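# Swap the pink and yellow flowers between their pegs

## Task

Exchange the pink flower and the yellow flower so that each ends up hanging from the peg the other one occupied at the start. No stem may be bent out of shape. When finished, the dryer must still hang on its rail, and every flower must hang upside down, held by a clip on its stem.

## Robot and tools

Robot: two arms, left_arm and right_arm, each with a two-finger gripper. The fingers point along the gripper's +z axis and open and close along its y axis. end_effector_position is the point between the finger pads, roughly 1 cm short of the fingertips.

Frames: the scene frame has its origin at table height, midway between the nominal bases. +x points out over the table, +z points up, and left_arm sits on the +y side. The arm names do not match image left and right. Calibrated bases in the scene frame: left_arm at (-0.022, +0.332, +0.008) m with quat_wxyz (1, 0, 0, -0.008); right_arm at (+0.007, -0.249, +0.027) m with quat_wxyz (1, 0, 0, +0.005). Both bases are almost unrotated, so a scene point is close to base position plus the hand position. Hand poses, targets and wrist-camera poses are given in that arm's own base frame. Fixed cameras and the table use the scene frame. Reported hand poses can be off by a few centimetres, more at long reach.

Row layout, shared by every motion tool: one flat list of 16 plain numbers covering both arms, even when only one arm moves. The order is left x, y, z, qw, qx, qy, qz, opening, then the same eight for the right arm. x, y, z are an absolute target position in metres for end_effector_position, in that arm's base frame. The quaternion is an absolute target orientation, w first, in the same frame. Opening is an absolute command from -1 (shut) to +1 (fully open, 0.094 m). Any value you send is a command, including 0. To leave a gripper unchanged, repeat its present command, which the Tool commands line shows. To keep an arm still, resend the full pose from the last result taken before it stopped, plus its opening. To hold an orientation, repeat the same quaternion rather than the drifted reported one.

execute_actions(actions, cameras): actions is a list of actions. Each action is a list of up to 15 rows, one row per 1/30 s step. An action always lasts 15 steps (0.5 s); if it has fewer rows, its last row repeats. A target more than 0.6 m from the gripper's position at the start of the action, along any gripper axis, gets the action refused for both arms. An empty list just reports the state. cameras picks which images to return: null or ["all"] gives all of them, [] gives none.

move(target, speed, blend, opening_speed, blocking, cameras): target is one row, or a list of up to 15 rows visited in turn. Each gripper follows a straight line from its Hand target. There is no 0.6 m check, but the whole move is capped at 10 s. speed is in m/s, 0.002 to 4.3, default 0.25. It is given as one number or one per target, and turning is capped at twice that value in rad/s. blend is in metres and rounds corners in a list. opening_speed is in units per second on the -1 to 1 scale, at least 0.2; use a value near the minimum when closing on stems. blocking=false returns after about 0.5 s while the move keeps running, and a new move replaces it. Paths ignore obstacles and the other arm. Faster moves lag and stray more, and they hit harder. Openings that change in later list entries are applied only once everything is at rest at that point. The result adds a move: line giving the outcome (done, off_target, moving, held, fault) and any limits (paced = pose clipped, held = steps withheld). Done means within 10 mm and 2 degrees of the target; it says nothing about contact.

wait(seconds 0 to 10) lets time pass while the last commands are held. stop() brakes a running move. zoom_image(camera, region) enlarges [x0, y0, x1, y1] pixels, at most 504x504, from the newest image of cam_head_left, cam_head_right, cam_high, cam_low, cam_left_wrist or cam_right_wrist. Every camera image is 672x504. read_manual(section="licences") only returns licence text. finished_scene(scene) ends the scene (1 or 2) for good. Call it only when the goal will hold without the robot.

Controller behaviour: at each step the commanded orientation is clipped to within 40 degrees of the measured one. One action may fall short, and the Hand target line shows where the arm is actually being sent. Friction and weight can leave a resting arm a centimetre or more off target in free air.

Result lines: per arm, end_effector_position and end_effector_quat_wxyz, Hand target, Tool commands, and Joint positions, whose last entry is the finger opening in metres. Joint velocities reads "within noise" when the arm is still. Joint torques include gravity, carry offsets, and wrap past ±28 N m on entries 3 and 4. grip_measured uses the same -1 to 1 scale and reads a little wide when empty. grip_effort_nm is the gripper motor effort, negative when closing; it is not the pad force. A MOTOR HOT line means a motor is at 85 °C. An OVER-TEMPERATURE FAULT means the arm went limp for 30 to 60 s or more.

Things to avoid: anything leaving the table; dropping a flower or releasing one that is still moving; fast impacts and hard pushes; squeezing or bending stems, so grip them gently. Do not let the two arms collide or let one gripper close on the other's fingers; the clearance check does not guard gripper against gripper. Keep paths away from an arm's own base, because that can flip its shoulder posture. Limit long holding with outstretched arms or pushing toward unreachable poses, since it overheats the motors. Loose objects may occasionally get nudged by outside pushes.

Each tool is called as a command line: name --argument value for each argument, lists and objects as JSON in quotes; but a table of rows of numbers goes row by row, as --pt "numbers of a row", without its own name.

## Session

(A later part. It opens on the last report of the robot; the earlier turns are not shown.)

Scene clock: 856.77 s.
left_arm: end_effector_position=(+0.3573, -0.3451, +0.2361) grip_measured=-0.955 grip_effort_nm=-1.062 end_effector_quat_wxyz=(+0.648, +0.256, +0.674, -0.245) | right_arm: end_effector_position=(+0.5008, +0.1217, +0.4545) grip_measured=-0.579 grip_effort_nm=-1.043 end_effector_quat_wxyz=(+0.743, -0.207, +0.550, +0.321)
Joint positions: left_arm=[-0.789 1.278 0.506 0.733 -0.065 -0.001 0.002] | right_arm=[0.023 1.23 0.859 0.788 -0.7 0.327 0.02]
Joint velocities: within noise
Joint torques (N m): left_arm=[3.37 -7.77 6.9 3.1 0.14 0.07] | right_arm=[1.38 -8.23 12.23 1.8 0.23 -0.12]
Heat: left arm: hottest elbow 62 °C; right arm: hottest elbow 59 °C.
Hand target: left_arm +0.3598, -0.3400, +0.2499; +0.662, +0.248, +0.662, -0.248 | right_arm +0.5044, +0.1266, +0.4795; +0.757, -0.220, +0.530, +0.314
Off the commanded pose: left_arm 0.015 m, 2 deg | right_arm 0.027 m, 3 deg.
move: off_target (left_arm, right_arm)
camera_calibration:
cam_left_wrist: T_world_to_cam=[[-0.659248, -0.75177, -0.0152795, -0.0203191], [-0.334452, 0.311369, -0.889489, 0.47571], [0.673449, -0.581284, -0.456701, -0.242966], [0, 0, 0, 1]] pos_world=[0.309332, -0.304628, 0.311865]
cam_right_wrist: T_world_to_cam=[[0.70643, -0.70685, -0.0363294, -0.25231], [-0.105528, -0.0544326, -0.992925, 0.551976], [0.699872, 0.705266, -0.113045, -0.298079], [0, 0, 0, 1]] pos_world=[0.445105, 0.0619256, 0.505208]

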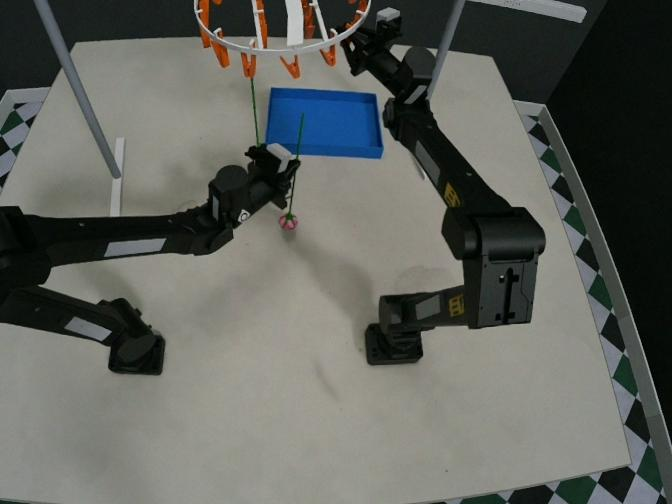

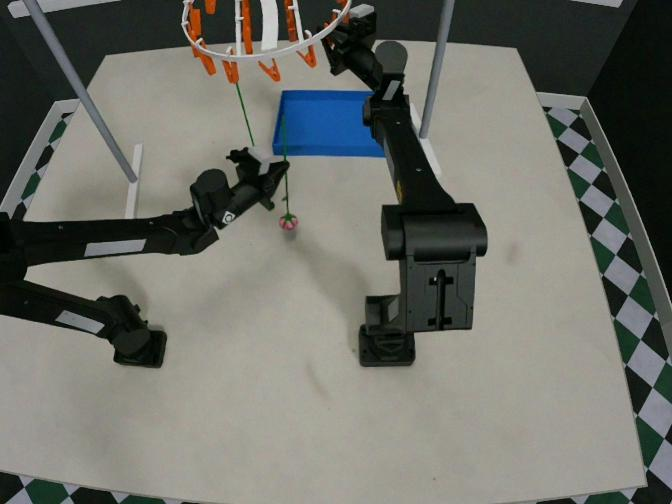

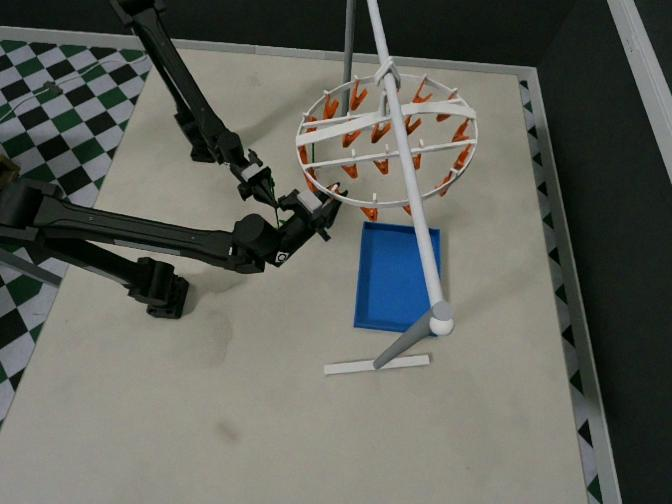

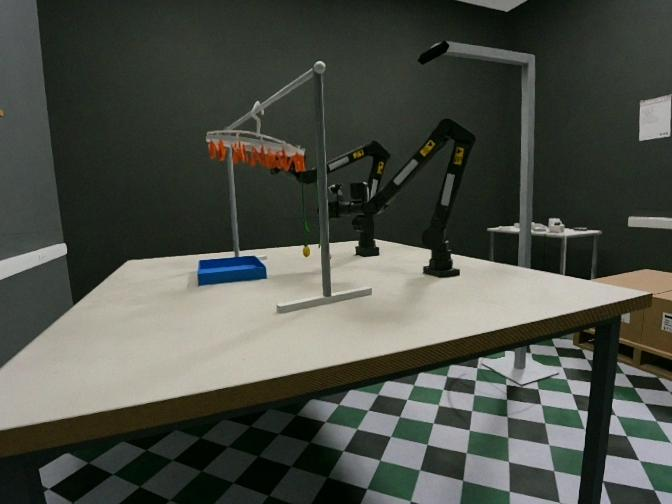

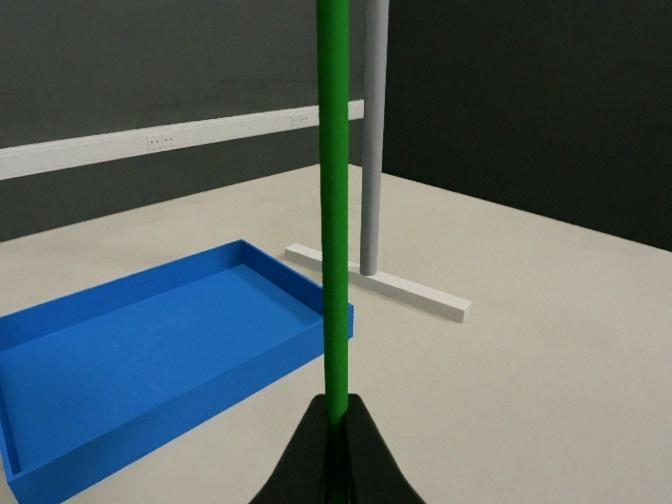

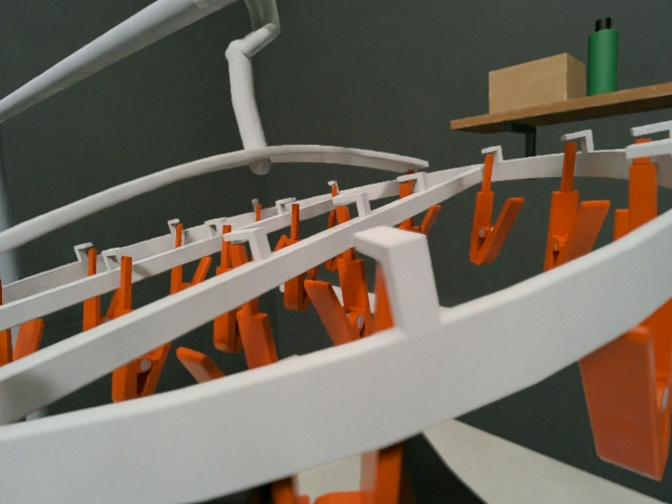

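move --pt "0.36 -0.34 0.25 0.662 0.2476 0.662 -0.2476 -0.97 0.478 0.143 0.480 0.757 -0.22 0.53 0.314 -0.8" --pt "0.42 -0.40 0.26 0.662 0.2476 0.662 -0.2476 -0.97 0.451 0.163 0.480 0.757 -0.22 0.53 0.314 -0.8" --speed 0.05

zoom_image --camera "cam_head_left" --region '[300, 20, 380, 100]'

zoom_image --camera "cam_head_right" --region '[280, 20, 360, 100]'

zoom_image --camera "cam_low" --region '[270, 140, 320, 190]'

Scene clock: 862.47 s.
left_arm: end_effector_position=(+0.4035, -0.3916, +0.2401) grip_measured=-0.955 grip_effort_nm=-1.062 end_effector_quat_wxyz=(+0.649, +0.255, +0.673, -0.246) | right_arm: end_effector_position=(+0.4550, +0.1582, +0.4828) grip_measured=-0.579 grip_effort_nm=-1.033 end_effector_quat_wxyz=(+0.758, -0.214, +0.529, +0.316)
Joint positions: left_arm=[-0.789 1.446 0.677 0.733 -0.065 -0.001 0.002] | right_arm=[0.133 1.096 0.813 0.719 -0.6 0.267 0.02]
Joint velocities: within noise
Joint torques (N m): left_arm=[3.31 -8.06 10.67 1.98 0.1 0.07] | right_arm=[1.38 -7.53 8.09 1.26 0.24 -0.12]
Heat: left arm: hottest elbow 62 °C; right arm: hottest elbow 58 °C.
Hand target: left_arm +0.4187, -0.3988, +0.2600; +0.662, +0.248, +0.662, -0.248 | right_arm +0.4510, +0.1629, +0.4799; +0.757, -0.220, +0.530, +0.314
Off the commanded pose: left_arm 0.027 m, 2 deg | right_arm 0.007 m, 1 deg.
move: off_target (left_arm)
camera_calibration:
cam_left_wrist: T_world_to_cam=[[-0.659207, -0.751811, -0.015031, -0.0249172], [-0.332055, 0.308973, -0.891221, 0.507616], [0.674674, -0.582508, -0.45332, -0.301036], [0, 0, 0, 1]] pos_world=[0.355232, -0.350928, 0.315558]
cam_right_wrist: T_world_to_cam=[[0.706783, -0.70743, 0.0011835, -0.211304], [-0.0505434, -0.0521657, -0.997359, 0.553948], [0.705623, 0.704856, -0.0726257, -0.310573], [0, 0, 0, 1]] pos_world=[0.396491, 0.0983239, 0.530179]

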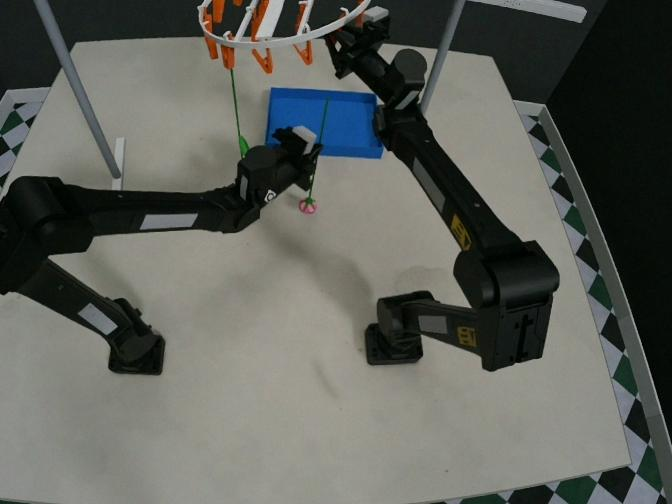

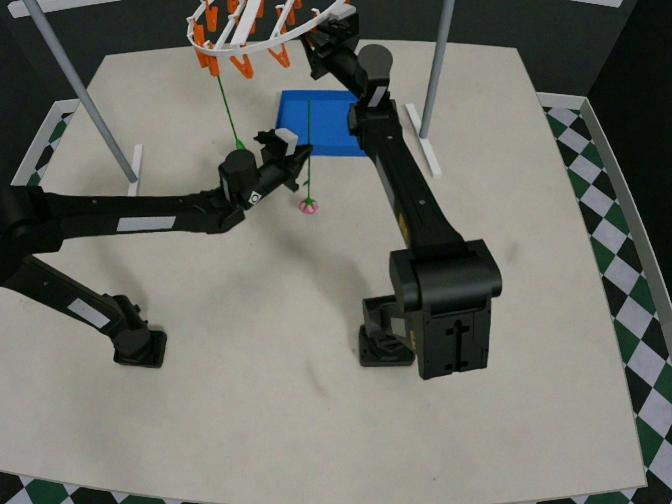

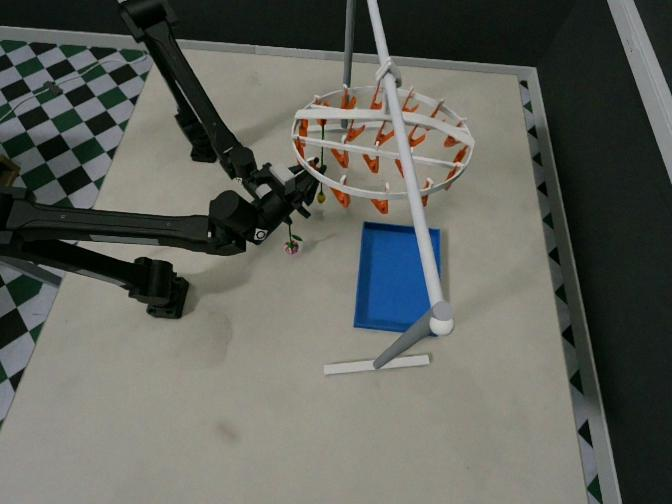

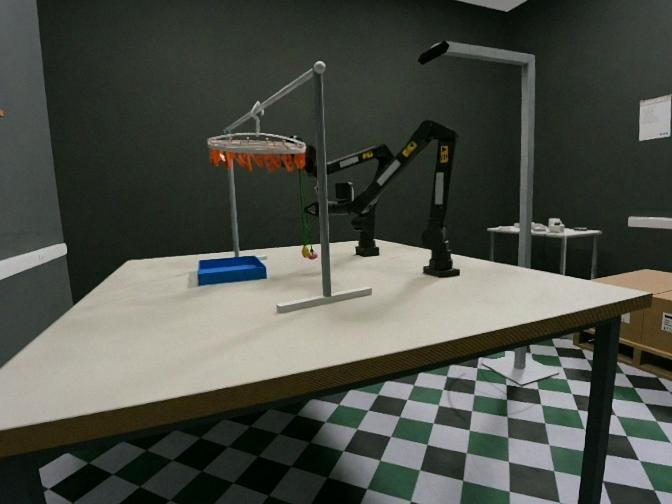

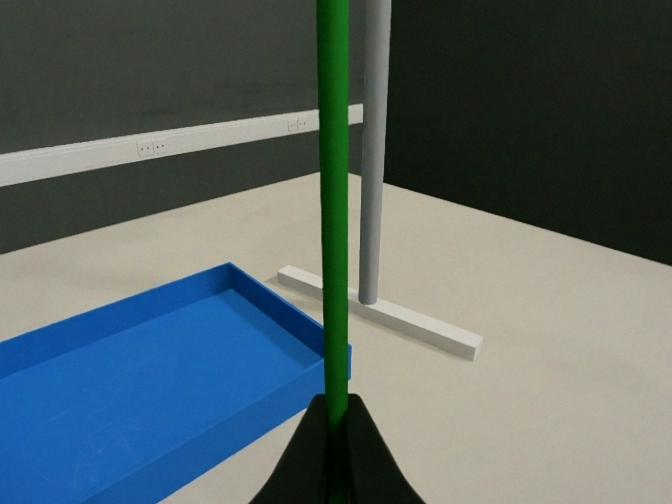

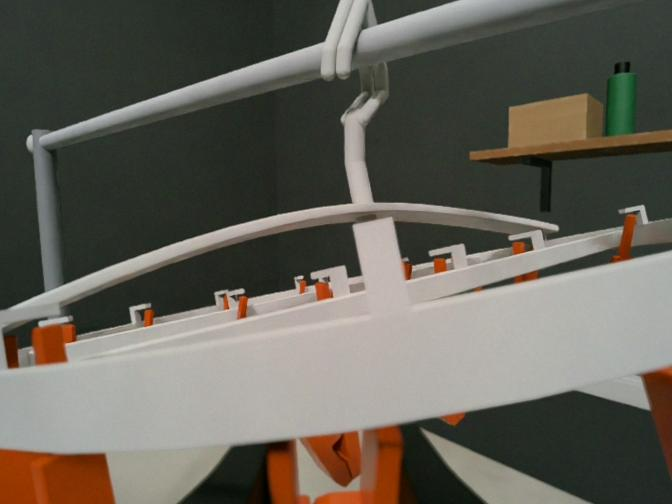

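Scaled by 6.300 from the camera's 672x504 image, which has a finer 960x720 frame.

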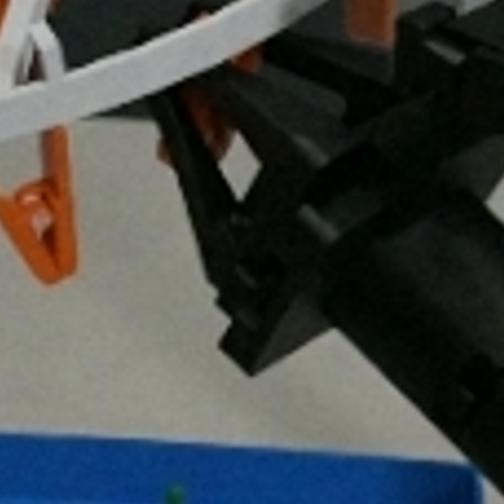

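Scaled by 6.300 from the camera's 672x504 image, which has a finer 960x720 frame.

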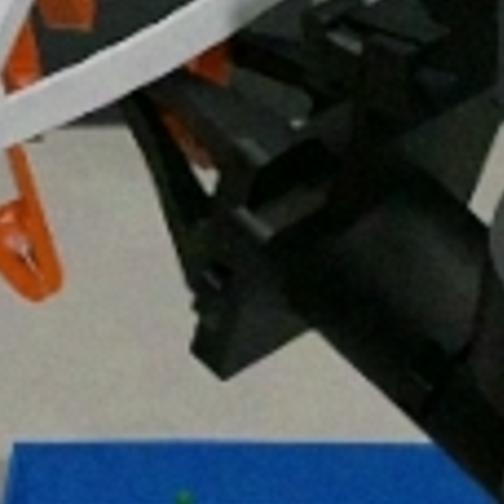

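Scaled by 10.080 from the camera's 672x504 image, which has a finer 960x720 frame.

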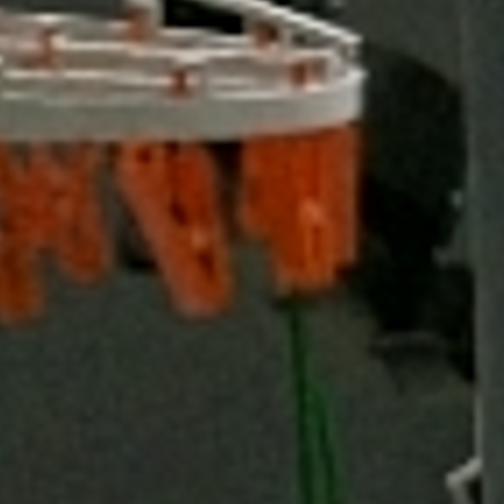

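move --pt "0.42 -0.40 0.26 0.662 0.2476 0.662 -0.2476 -0.97 0.449 0.160 0.452 0.757 -0.22 0.53 0.314 -0.8" --pt "0.42 -0.40 0.26 0.662 0.2476 0.662 -0.2476 -0.97 0.449 0.160 0.452 0.757 -0.22 0.53 0.314 -0.3" --pt "0.42 -0.40 0.26 0.662 0.2476 0.662 -0.2476 -0.97 0.395 0.106 0.455 0.757 -0.22 0.53 0.314 -0.1" --speed 0.07 --opening_speed 0.4 --cameras '["cam_right_wrist"]'

move --target '[0.464,-0.412,0.285,0.662,0.2476,0.662,-0.2476,-0.97,0.392,0.104,0.47,0.757,-0.22,0.53,0.314,-0.1]' --speed 0.08

zoom_image --camera "cam_right_wrist" --region '[240, 260, 480, 500]'

zoom_image --camera "cam_low" --region '[270, 140, 320, 190]'

zoom_image --camera "cam_head_left" --region '[300, 20, 380, 100]'

Scene clock: 881.10 s.
left_arm: end_effector_position=(+0.4037, -0.3918, +0.2403) grip_measured=-0.955 grip_effort_nm=-1.062 end_effector_quat_wxyz=(+0.649, +0.255, +0.673, -0.246) | right_arm: end_effector_position=(+0.3969, +0.1097, +0.4572) grip_measured=-0.102 grip_effort_nm=0.071 end_effector_quat_wxyz=(+0.757, -0.225, +0.528, +0.312)
Joint positions: left_arm=[-0.789 1.446 0.678 0.733 -0.065 -0.001 0.002] | right_arm=[-0.018 0.938 0.641 0.781 -0.75 0.332 0.042]
Joint velocities: within noise
Joint torques (N m): left_arm=[3.31 -7.94 10.67 1.96 0.09 0.07] | right_arm=[-0.32 -3.9 7.83 1.85 0.11 0.18]
Heat: left arm: hottest elbow 65 °C; right arm: hottest elbow 56 °C.
Hand target: left_arm +0.4187, -0.3988, +0.2601; +0.662, +0.248, +0.662, -0.248 | right_arm +0.3950, +0.1061, +0.4550; +0.757, -0.220, +0.530, +0.314
Off the commanded pose: left_arm 0.027 m, 2 deg | right_arm 0.005 m, 1 deg.
move: off_target (left_arm)
camera_calibration:
cam_right_wrist: T_world_to_cam=[[0.711246, -0.702596, 0.0220686, -0.216393], [-0.0411521, -0.0729584, -0.996486, 0.521128], [0.701737, 0.707839, -0.0808047, -0.232333], [0, 0, 0, 1]] pos_world=[0.338391, 0.0504382, 0.505299]
Images, in order (width x height): cam_right_wrist 672x504.

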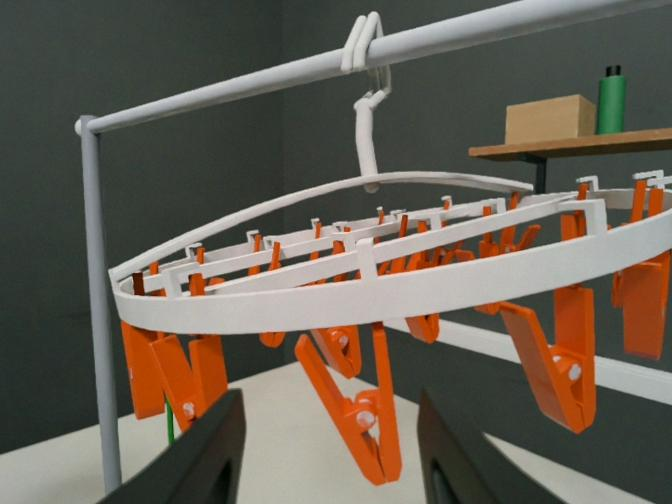

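Scene clock: 882.33 s.
left_arm: end_effector_position=(+0.4471, -0.4049, +0.2643) grip_measured=-0.955 grip_effort_nm=-1.067 end_effector_quat_wxyz=(+0.650, +0.254, +0.673, -0.246) | right_arm: end_effector_position=(+0.3927, +0.1078, +0.4593) grip_measured=-0.101 grip_effort_nm=0.071 end_effector_quat_wxyz=(+0.754, -0.223, +0.533, +0.313)
Joint positions: left_arm=[-0.74 1.494 0.813 0.647 -0.016 -0.001 0.002] | right_arm=[-0.025 0.916 0.641 0.75 -0.757 0.337 0.042]
Joint velocities: within noise
Joint torques (N m): left_arm=[3.37 -9 11.33 1.81 0.16 0.07] | right_arm=[-0.26 -3.84 9.92 1.22 0.12 0.17]
Heat: left arm: hottest elbow 65 °C; right arm: hottest elbow 55 °C.
Hand target: left_arm +0.4627, -0.4106, +0.2853; +0.663, +0.248, +0.662, -0.248 | right_arm +0.3918, +0.1040, +0.4699; +0.757, -0.220, +0.530, +0.314
Off the commanded pose: left_arm 0.028 m, 2 deg | right_arm 0.011 m, 1 deg.
move: off_target (left_arm, right_arm)
camera_calibration:
cam_left_wrist: T_world_to_cam=[[-0.658303, -0.752636, -0.0132603, -0.00699279], [-0.331937, 0.306054, -0.892272, 0.546832], [0.675615, -0.582984, -0.451304, -0.328325], [0, 0, 0, 1]] pos_world=[0.398731, -0.364031, 0.339656]
cam_right_wrist: T_world_to_cam=[[0.711843, -0.702225, 0.0126662, -0.210744], [-0.0540065, -0.0727093, -0.99589, 0.527709], [0.70026, 0.708233, -0.0896823, -0.223315], [0, 0, 0, 1]] pos_world=[0.334895, 0.0485388, 0.508182]

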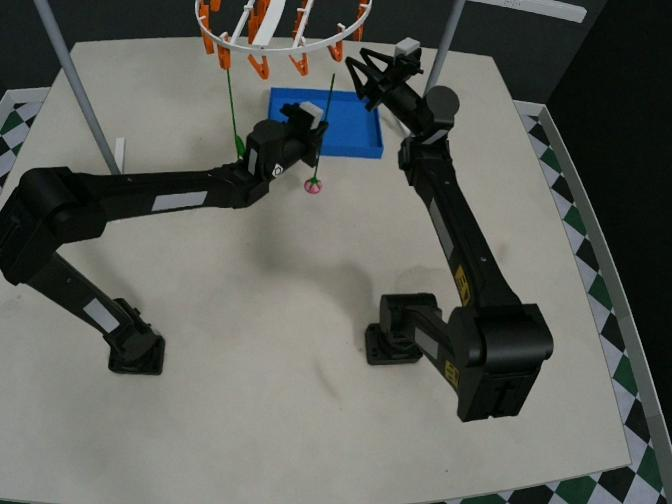

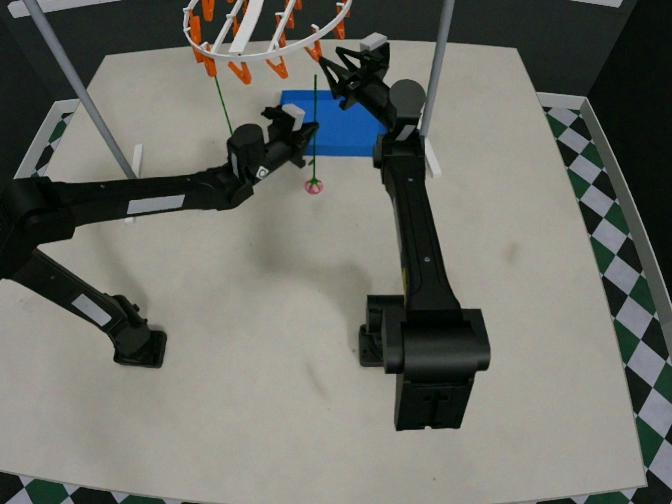

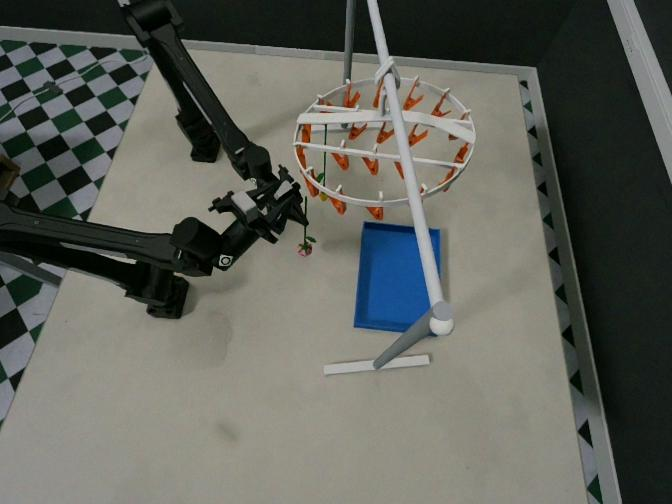

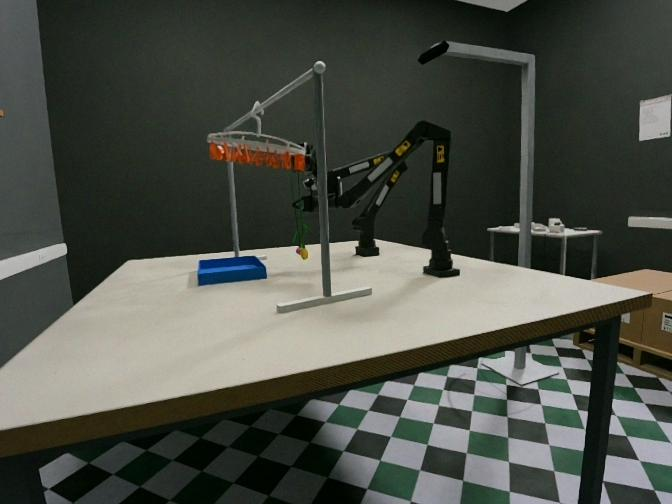

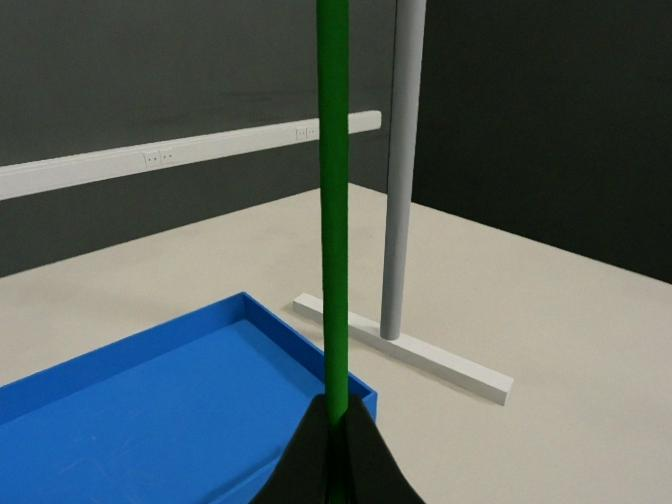

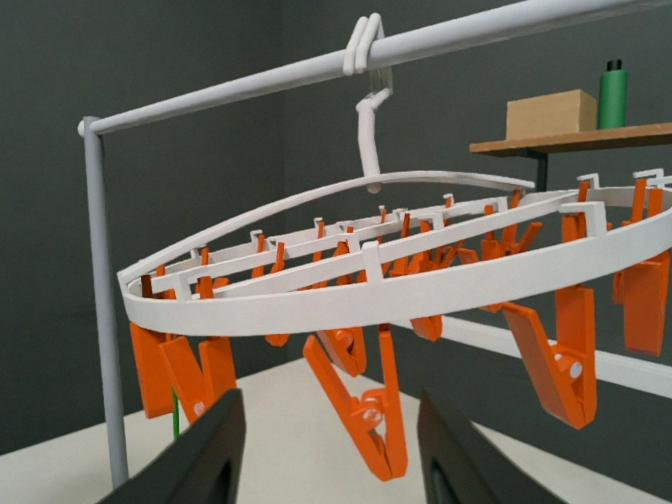

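Scaled by 2.100 from the camera's 672x504 image, which has a finer 960x720 frame.

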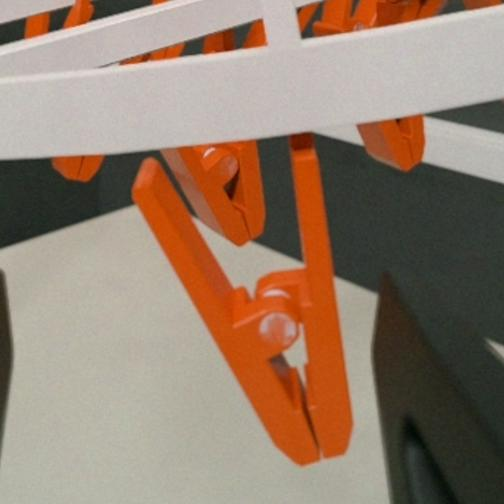

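Scaled by 10.080 from the camera's 672x504 image, which has a finer 960x720 frame.

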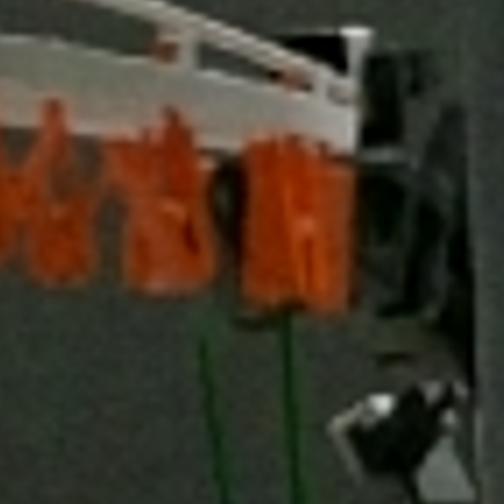

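Scaled by 6.300 from the camera's 672x504 image, which has a finer 960x720 frame.

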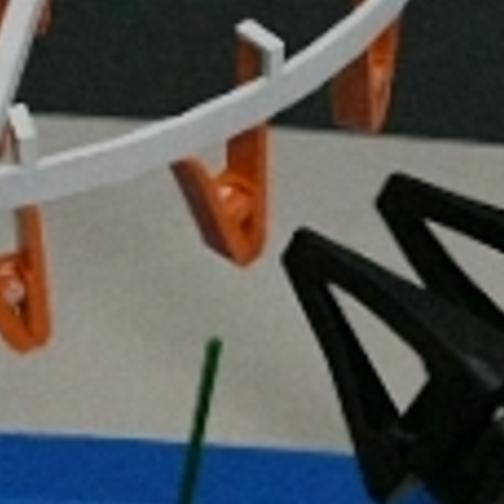

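move --target '[0.473,-0.422,0.285,0.662,0.2476,0.662,-0.2476,-0.97,0.392,0.104,0.475,0.757,-0.22,0.53,0.314,-0.1]' --speed 0.05

zoom_image --camera "cam_head_right" --region '[280, 20, 360, 100]'

zoom_image --camera "cam_low" --region '[270, 140, 320, 190]'

zoom_image --camera "cam_head_left" --region '[300, 20, 380, 100]'

Scene clock: 898.47 s.
left_arm: end_effector_position=(+0.4568, -0.4138, +0.2641) grip_measured=-0.955 grip_effort_nm=-1.067 end_effector_quat_wxyz=(+0.650, +0.254, +0.673, -0.246) | right_arm: end_effector_position=(+0.3926, +0.1078, +0.4582) grip_measured=-0.101 grip_effort_nm=0.071 end_effector_quat_wxyz=(+0.751, -0.221, +0.537, +0.315)
Joint positions: left_arm=[-0.74 1.526 0.849 0.642 -0.016 -0.001 0.002] | right_arm=[-0.025 0.911 0.641 0.734 -0.757 0.337 0.042]
Joint velocities: within noise
Joint torques (N m): left_arm=[3.14 -9.58 11.3 1.81 0.03 0.07] | right_arm=[-0.26 -4.01 10.7 1.14 0.1 0.18]
Heat: left arm: hottest elbow 68 °C; right arm: hottest elbow 54 °C.
Hand target: left_arm +0.4717, -0.4206, +0.2852; +0.662, +0.248, +0.662, -0.248 | right_arm +0.3916, +0.1041, +0.4748; +0.757, -0.220, +0.530, +0.314
Off the commanded pose: left_arm 0.028 m, 2 deg | right_arm 0.017 m, 1 deg.
move: off_target (left_arm, right_arm)
camera_calibration:
cam_left_wrist: T_world_to_cam=[[-0.658571, -0.752403, -0.0132157, -0.0071356], [-0.332391, 0.306605, -0.891914, 0.552931], [0.67513, -0.582996, -0.452013, -0.339848], [0, 0, 0, 1]] pos_world=[0.408531, -0.37303, 0.339457]
cam_right_wrist: T_world_to_cam=[[0.71194, -0.702226, 0.00451535, -0.206919], [-0.065115, -0.0724152, -0.995247, 0.530602], [0.699215, 0.708262, -0.0972807, -0.219437], [0, 0, 0, 1]] pos_world=[0.335298, 0.0485387, 0.507667]

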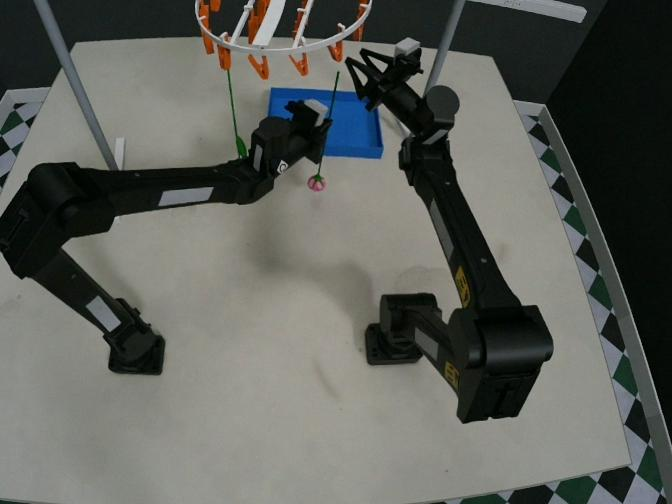

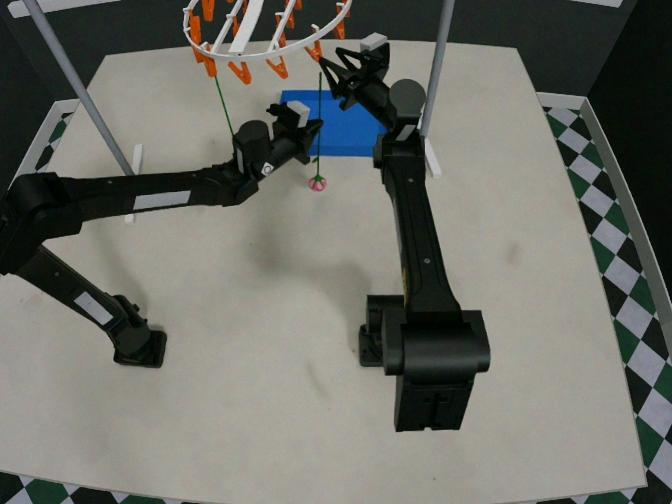

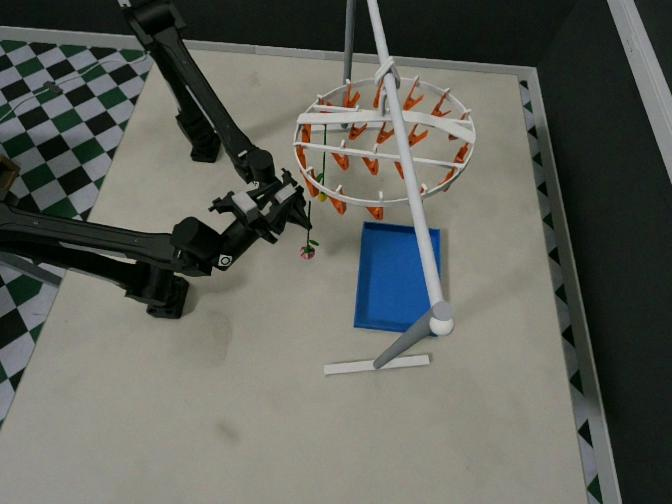

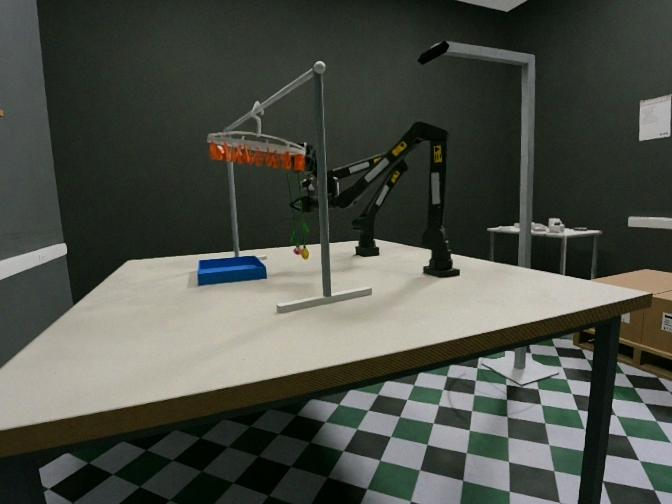

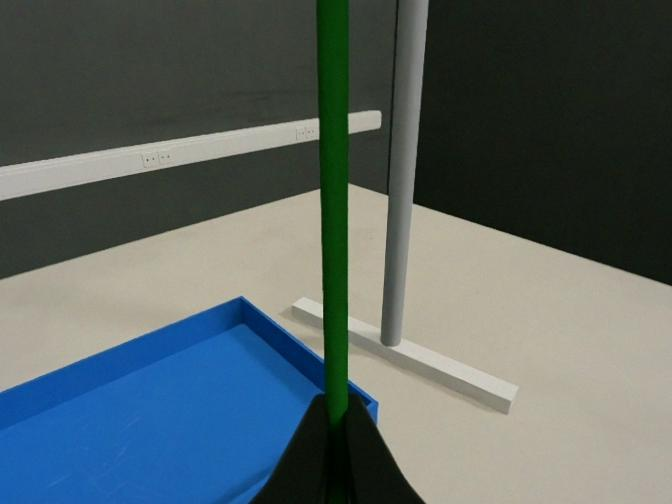

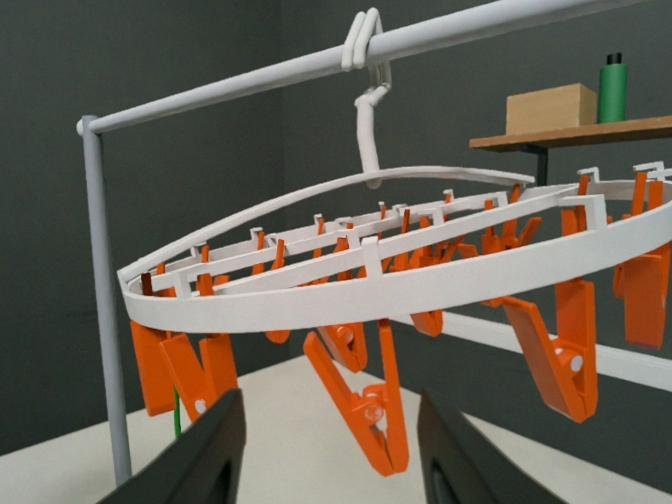

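Scaled by 6.300 from the camera's 672x504 image, which has a finer 960x720 frame.

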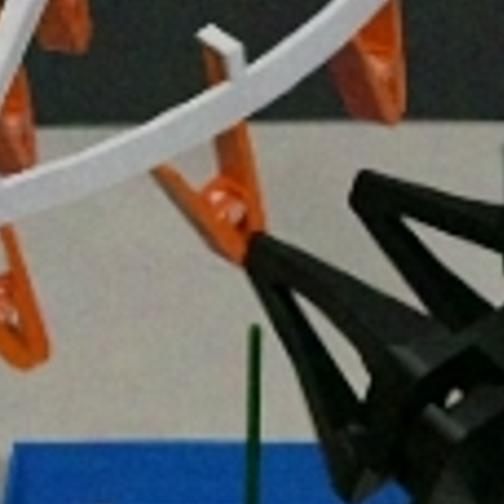

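Scaled by 10.080 from the camera's 672x504 image, which has a finer 960x720 frame.

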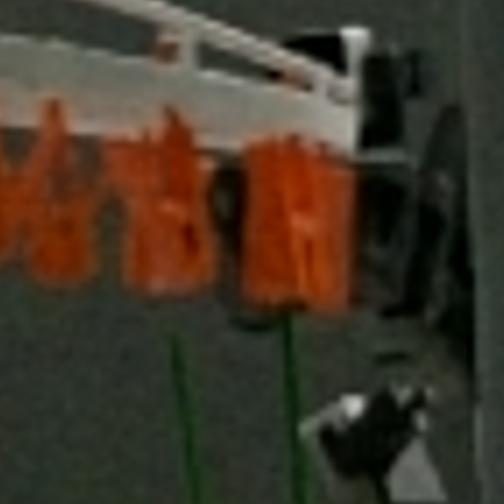

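Scaled by 6.300 from the camera's 672x504 image, which has a finer 960x720 frame.

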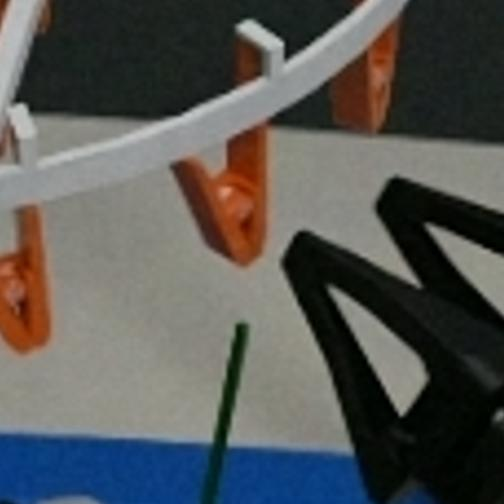

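move --pt "0.473 -0.421 0.285 0.662 0.2476 0.662 -0.2476 -0.97 0.415 0.122 0.484 0.757 -0.22 0.53 0.314 -0.1" --pt "0.473 -0.421 0.285 0.662 0.2476 0.662 -0.2476 -0.97 0.447 0.153 0.482 0.757 -0.22 0.53 0.314 -0.1" --pt "0.473 -0.421 0.285 0.662 0.2476 0.662 -0.2476 -0.97 0.447 0.153 0.482 0.757 -0.22 0.53 0.314 -0.45" --speed 0.08 --opening_speed 0.4 --cameras '["cam_right_wrist"]'

Scene clock: 904.93 s.
left_arm: end_effector_position=(+0.4569, -0.4140, +0.2645) grip_measured=-0.955 grip_effort_nm=-1.062 end_effector_quat_wxyz=(+0.650, +0.254, +0.672, -0.246) | right_arm: end_effector_position=(+0.4413, +0.1477, +0.4526) grip_measured=-0.444 grip_effort_nm=-0.252 end_effector_quat_wxyz=(+0.743, -0.209, +0.550, +0.320)
Joint positions: left_arm=[-0.74 1.526 0.85 0.642 -0.016 -0.001 0.002] | right_arm=[0.106 1.057 0.732 0.714 -0.625 0.279 0.026]
Joint velocities: within noise
Joint torques (N m): left_arm=[3.25 -9.58 11.25 1.8 0.08 0.07] | right_arm=[1.2 -4.95 12.96 1.51 0.22 -0.11]
Heat: left arm: hottest elbow 67 °C; right arm: hottest elbow 54 °C.
Hand target: left_arm +0.4717, -0.4197, +0.2851; +0.662, +0.248, +0.662, -0.248 | right_arm +0.4451, +0.1524, +0.4813; +0.757, -0.220, +0.530, +0.314
Off the commanded pose: left_arm 0.027 m, 2 deg | right_arm 0.030 m, 3 deg.
move: off_target (left_arm, right_arm); target 3's new opening was sent with right_arm's hand 0.030 m and 3 deg from that target
camera_calibration:
cam_right_wrist: T_world_to_cam=[[0.706315, -0.707186, -0.0317427, -0.193983], [-0.103903, -0.0592109, -0.992823, 0.545172], [0.700231, 0.704544, -0.1153, -0.273976], [0, 0, 0, 1]] pos_world=[0.385505, 0.0881263, 0.503512]
Images, in order (width x height): cam_right_wrist 672x504.

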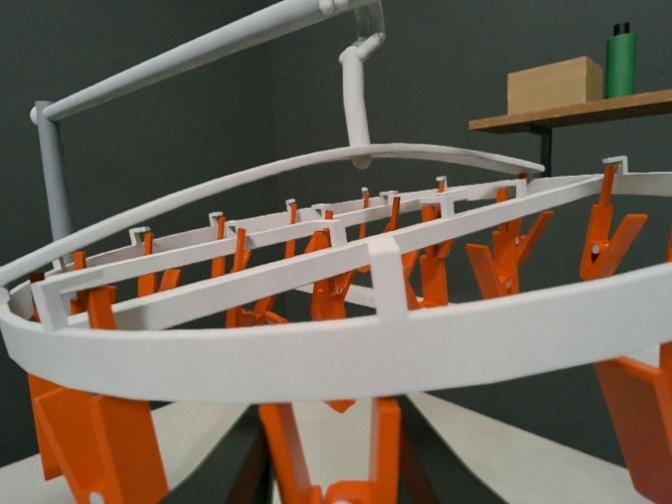

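Symmetric capture. Squeeze and look.

move --target '[0.473,-0.418,0.287,0.662,0.2476,0.662,-0.2476,-0.97,0.447,0.153,0.482,0.757,-0.22,0.53,0.314,-0.8]' --opening_speed 0.4 --cameras '["cam_head_left","cam_head_right","cam_low","cam_right_wrist"]'

zoom_image --camera "cam_head_right" --region '[280, 20, 360, 100]'

zoom_image --camera "cam_low" --region '[270, 140, 320, 190]'

zoom_image --camera "cam_head_left" --region '[300, 20, 380, 100]'

Scene clock: 909.73 s.
left_arm: end_effector_position=(+0.4577, -0.4131, +0.2633) grip_measured=-0.955 grip_effort_nm=-1.067 end_effector_quat_wxyz=(+0.648, +0.255, +0.674, -0.246) | right_arm: end_effector_position=(+0.4413, +0.1477, +0.4526) grip_measured=-0.573 grip_effort_nm=-1.033 end_effector_quat_wxyz=(+0.743, -0.209, +0.550, +0.319)
Joint positions: left_arm=[-0.737 1.526 0.85 0.637 -0.013 -0.001 0.002] | right_arm=[0.106 1.057 0.732 0.714 -0.625 0.279 0.02]
Joint velocities: within noise
Joint torques (N m): left_arm=[3.37 -10.23 11.02 1.81 0.14 0.07] | right_arm=[1.32 -4.89 12.98 1.52 0.22 -0.1]
Heat: left arm: hottest elbow 66 °C; right arm: hottest elbow 53 °C.
Hand target: left_arm +0.4717, -0.4167, +0.2871; +0.662, +0.248, +0.662, -0.248 | right_arm +0.4451, +0.1524, +0.4813; +0.757, -0.220, +0.530, +0.314
Off the commanded pose: left_arm 0.029 m, 2 deg | right_arm 0.030 m, 3 deg.
move: off_target (left_arm, right_arm)
camera_calibration:
cam_right_wrist: T_world_to_cam=[[0.706184, -0.707346, -0.0310771, -0.194254], [-0.103452, -0.0596617, -0.992843, 0.545049], [0.700429, 0.704345, -0.115308, -0.274031], [0, 0, 0, 1]] pos_world=[0.385505, 0.0881261, 0.503513]
Images, in order (width x height): cam_head_left 672x504, cam_head_right 672x504, cam_low 672x504, cam_right_wrist 672x504.

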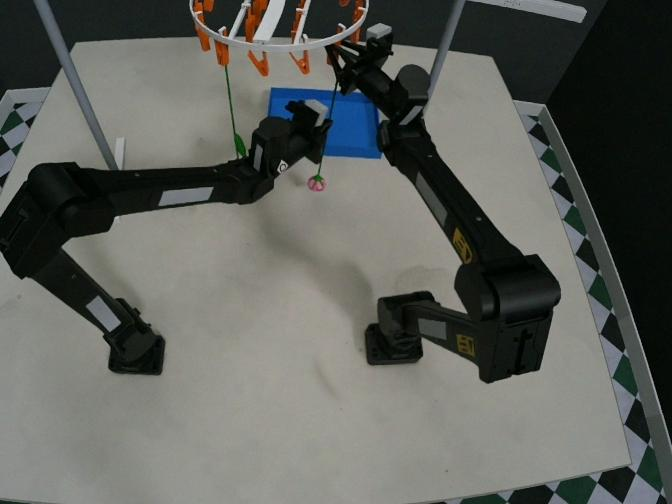

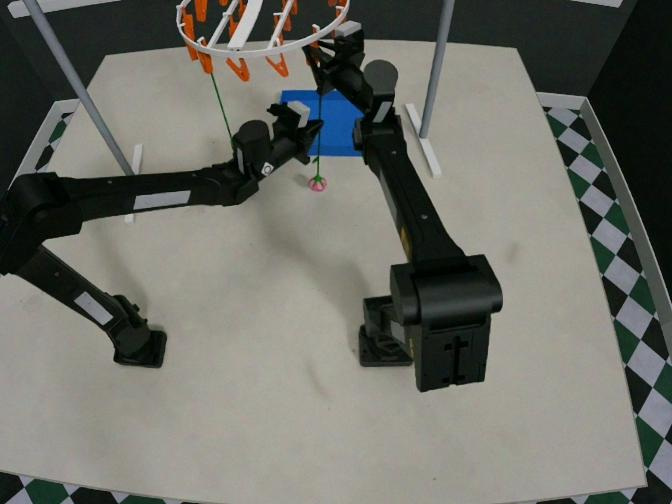

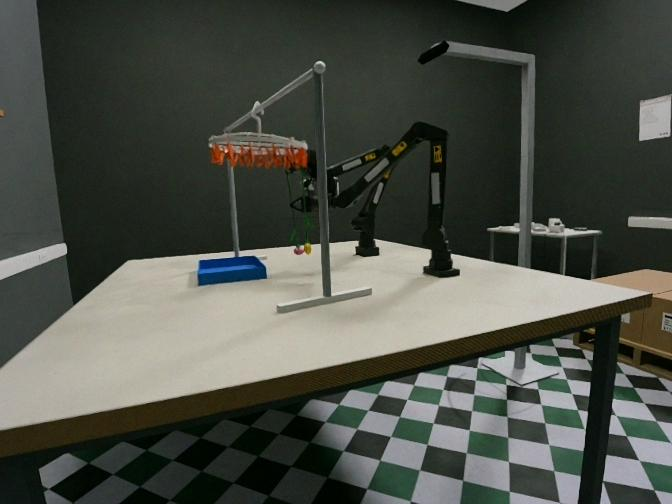

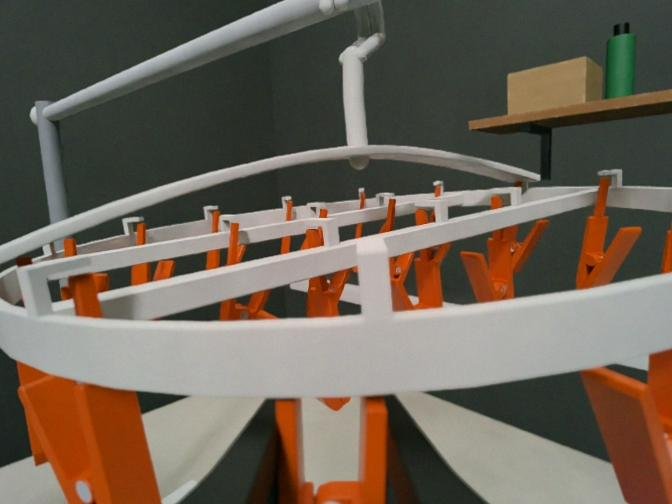

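Scaled by 6.300 from the camera's 672x504 image, which has a finer 960x720 frame.

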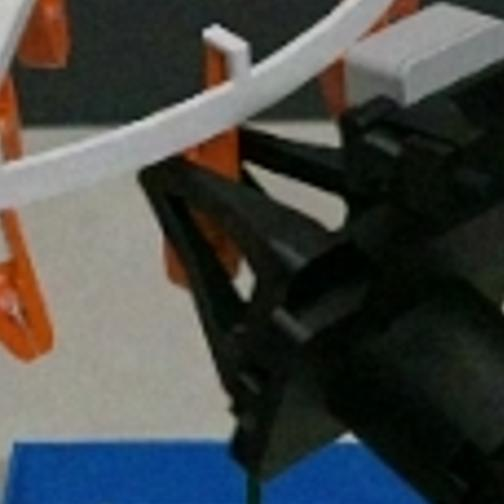

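Scaled by 10.080 from the camera's 672x504 image, which has a finer 960x720 frame.

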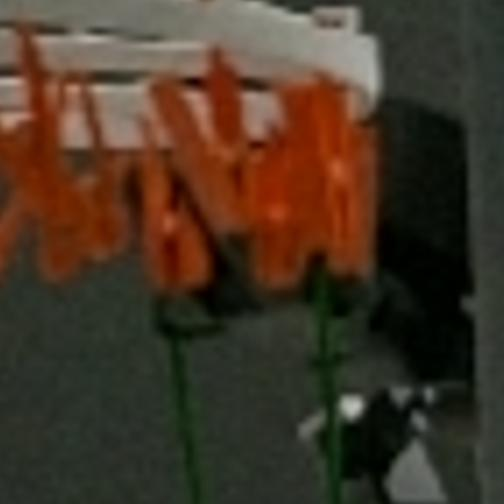

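Scaled by 6.300 from the camera's 672x504 image, which has a finer 960x720 frame.

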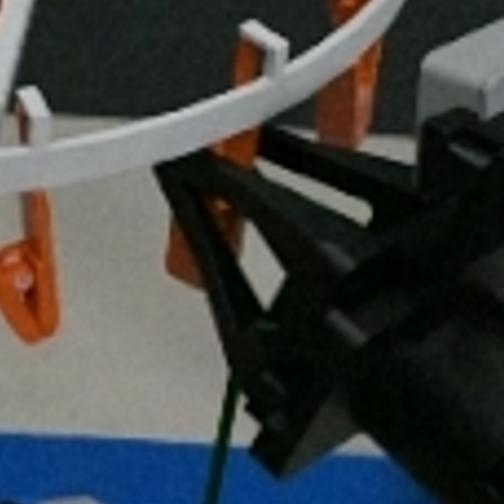

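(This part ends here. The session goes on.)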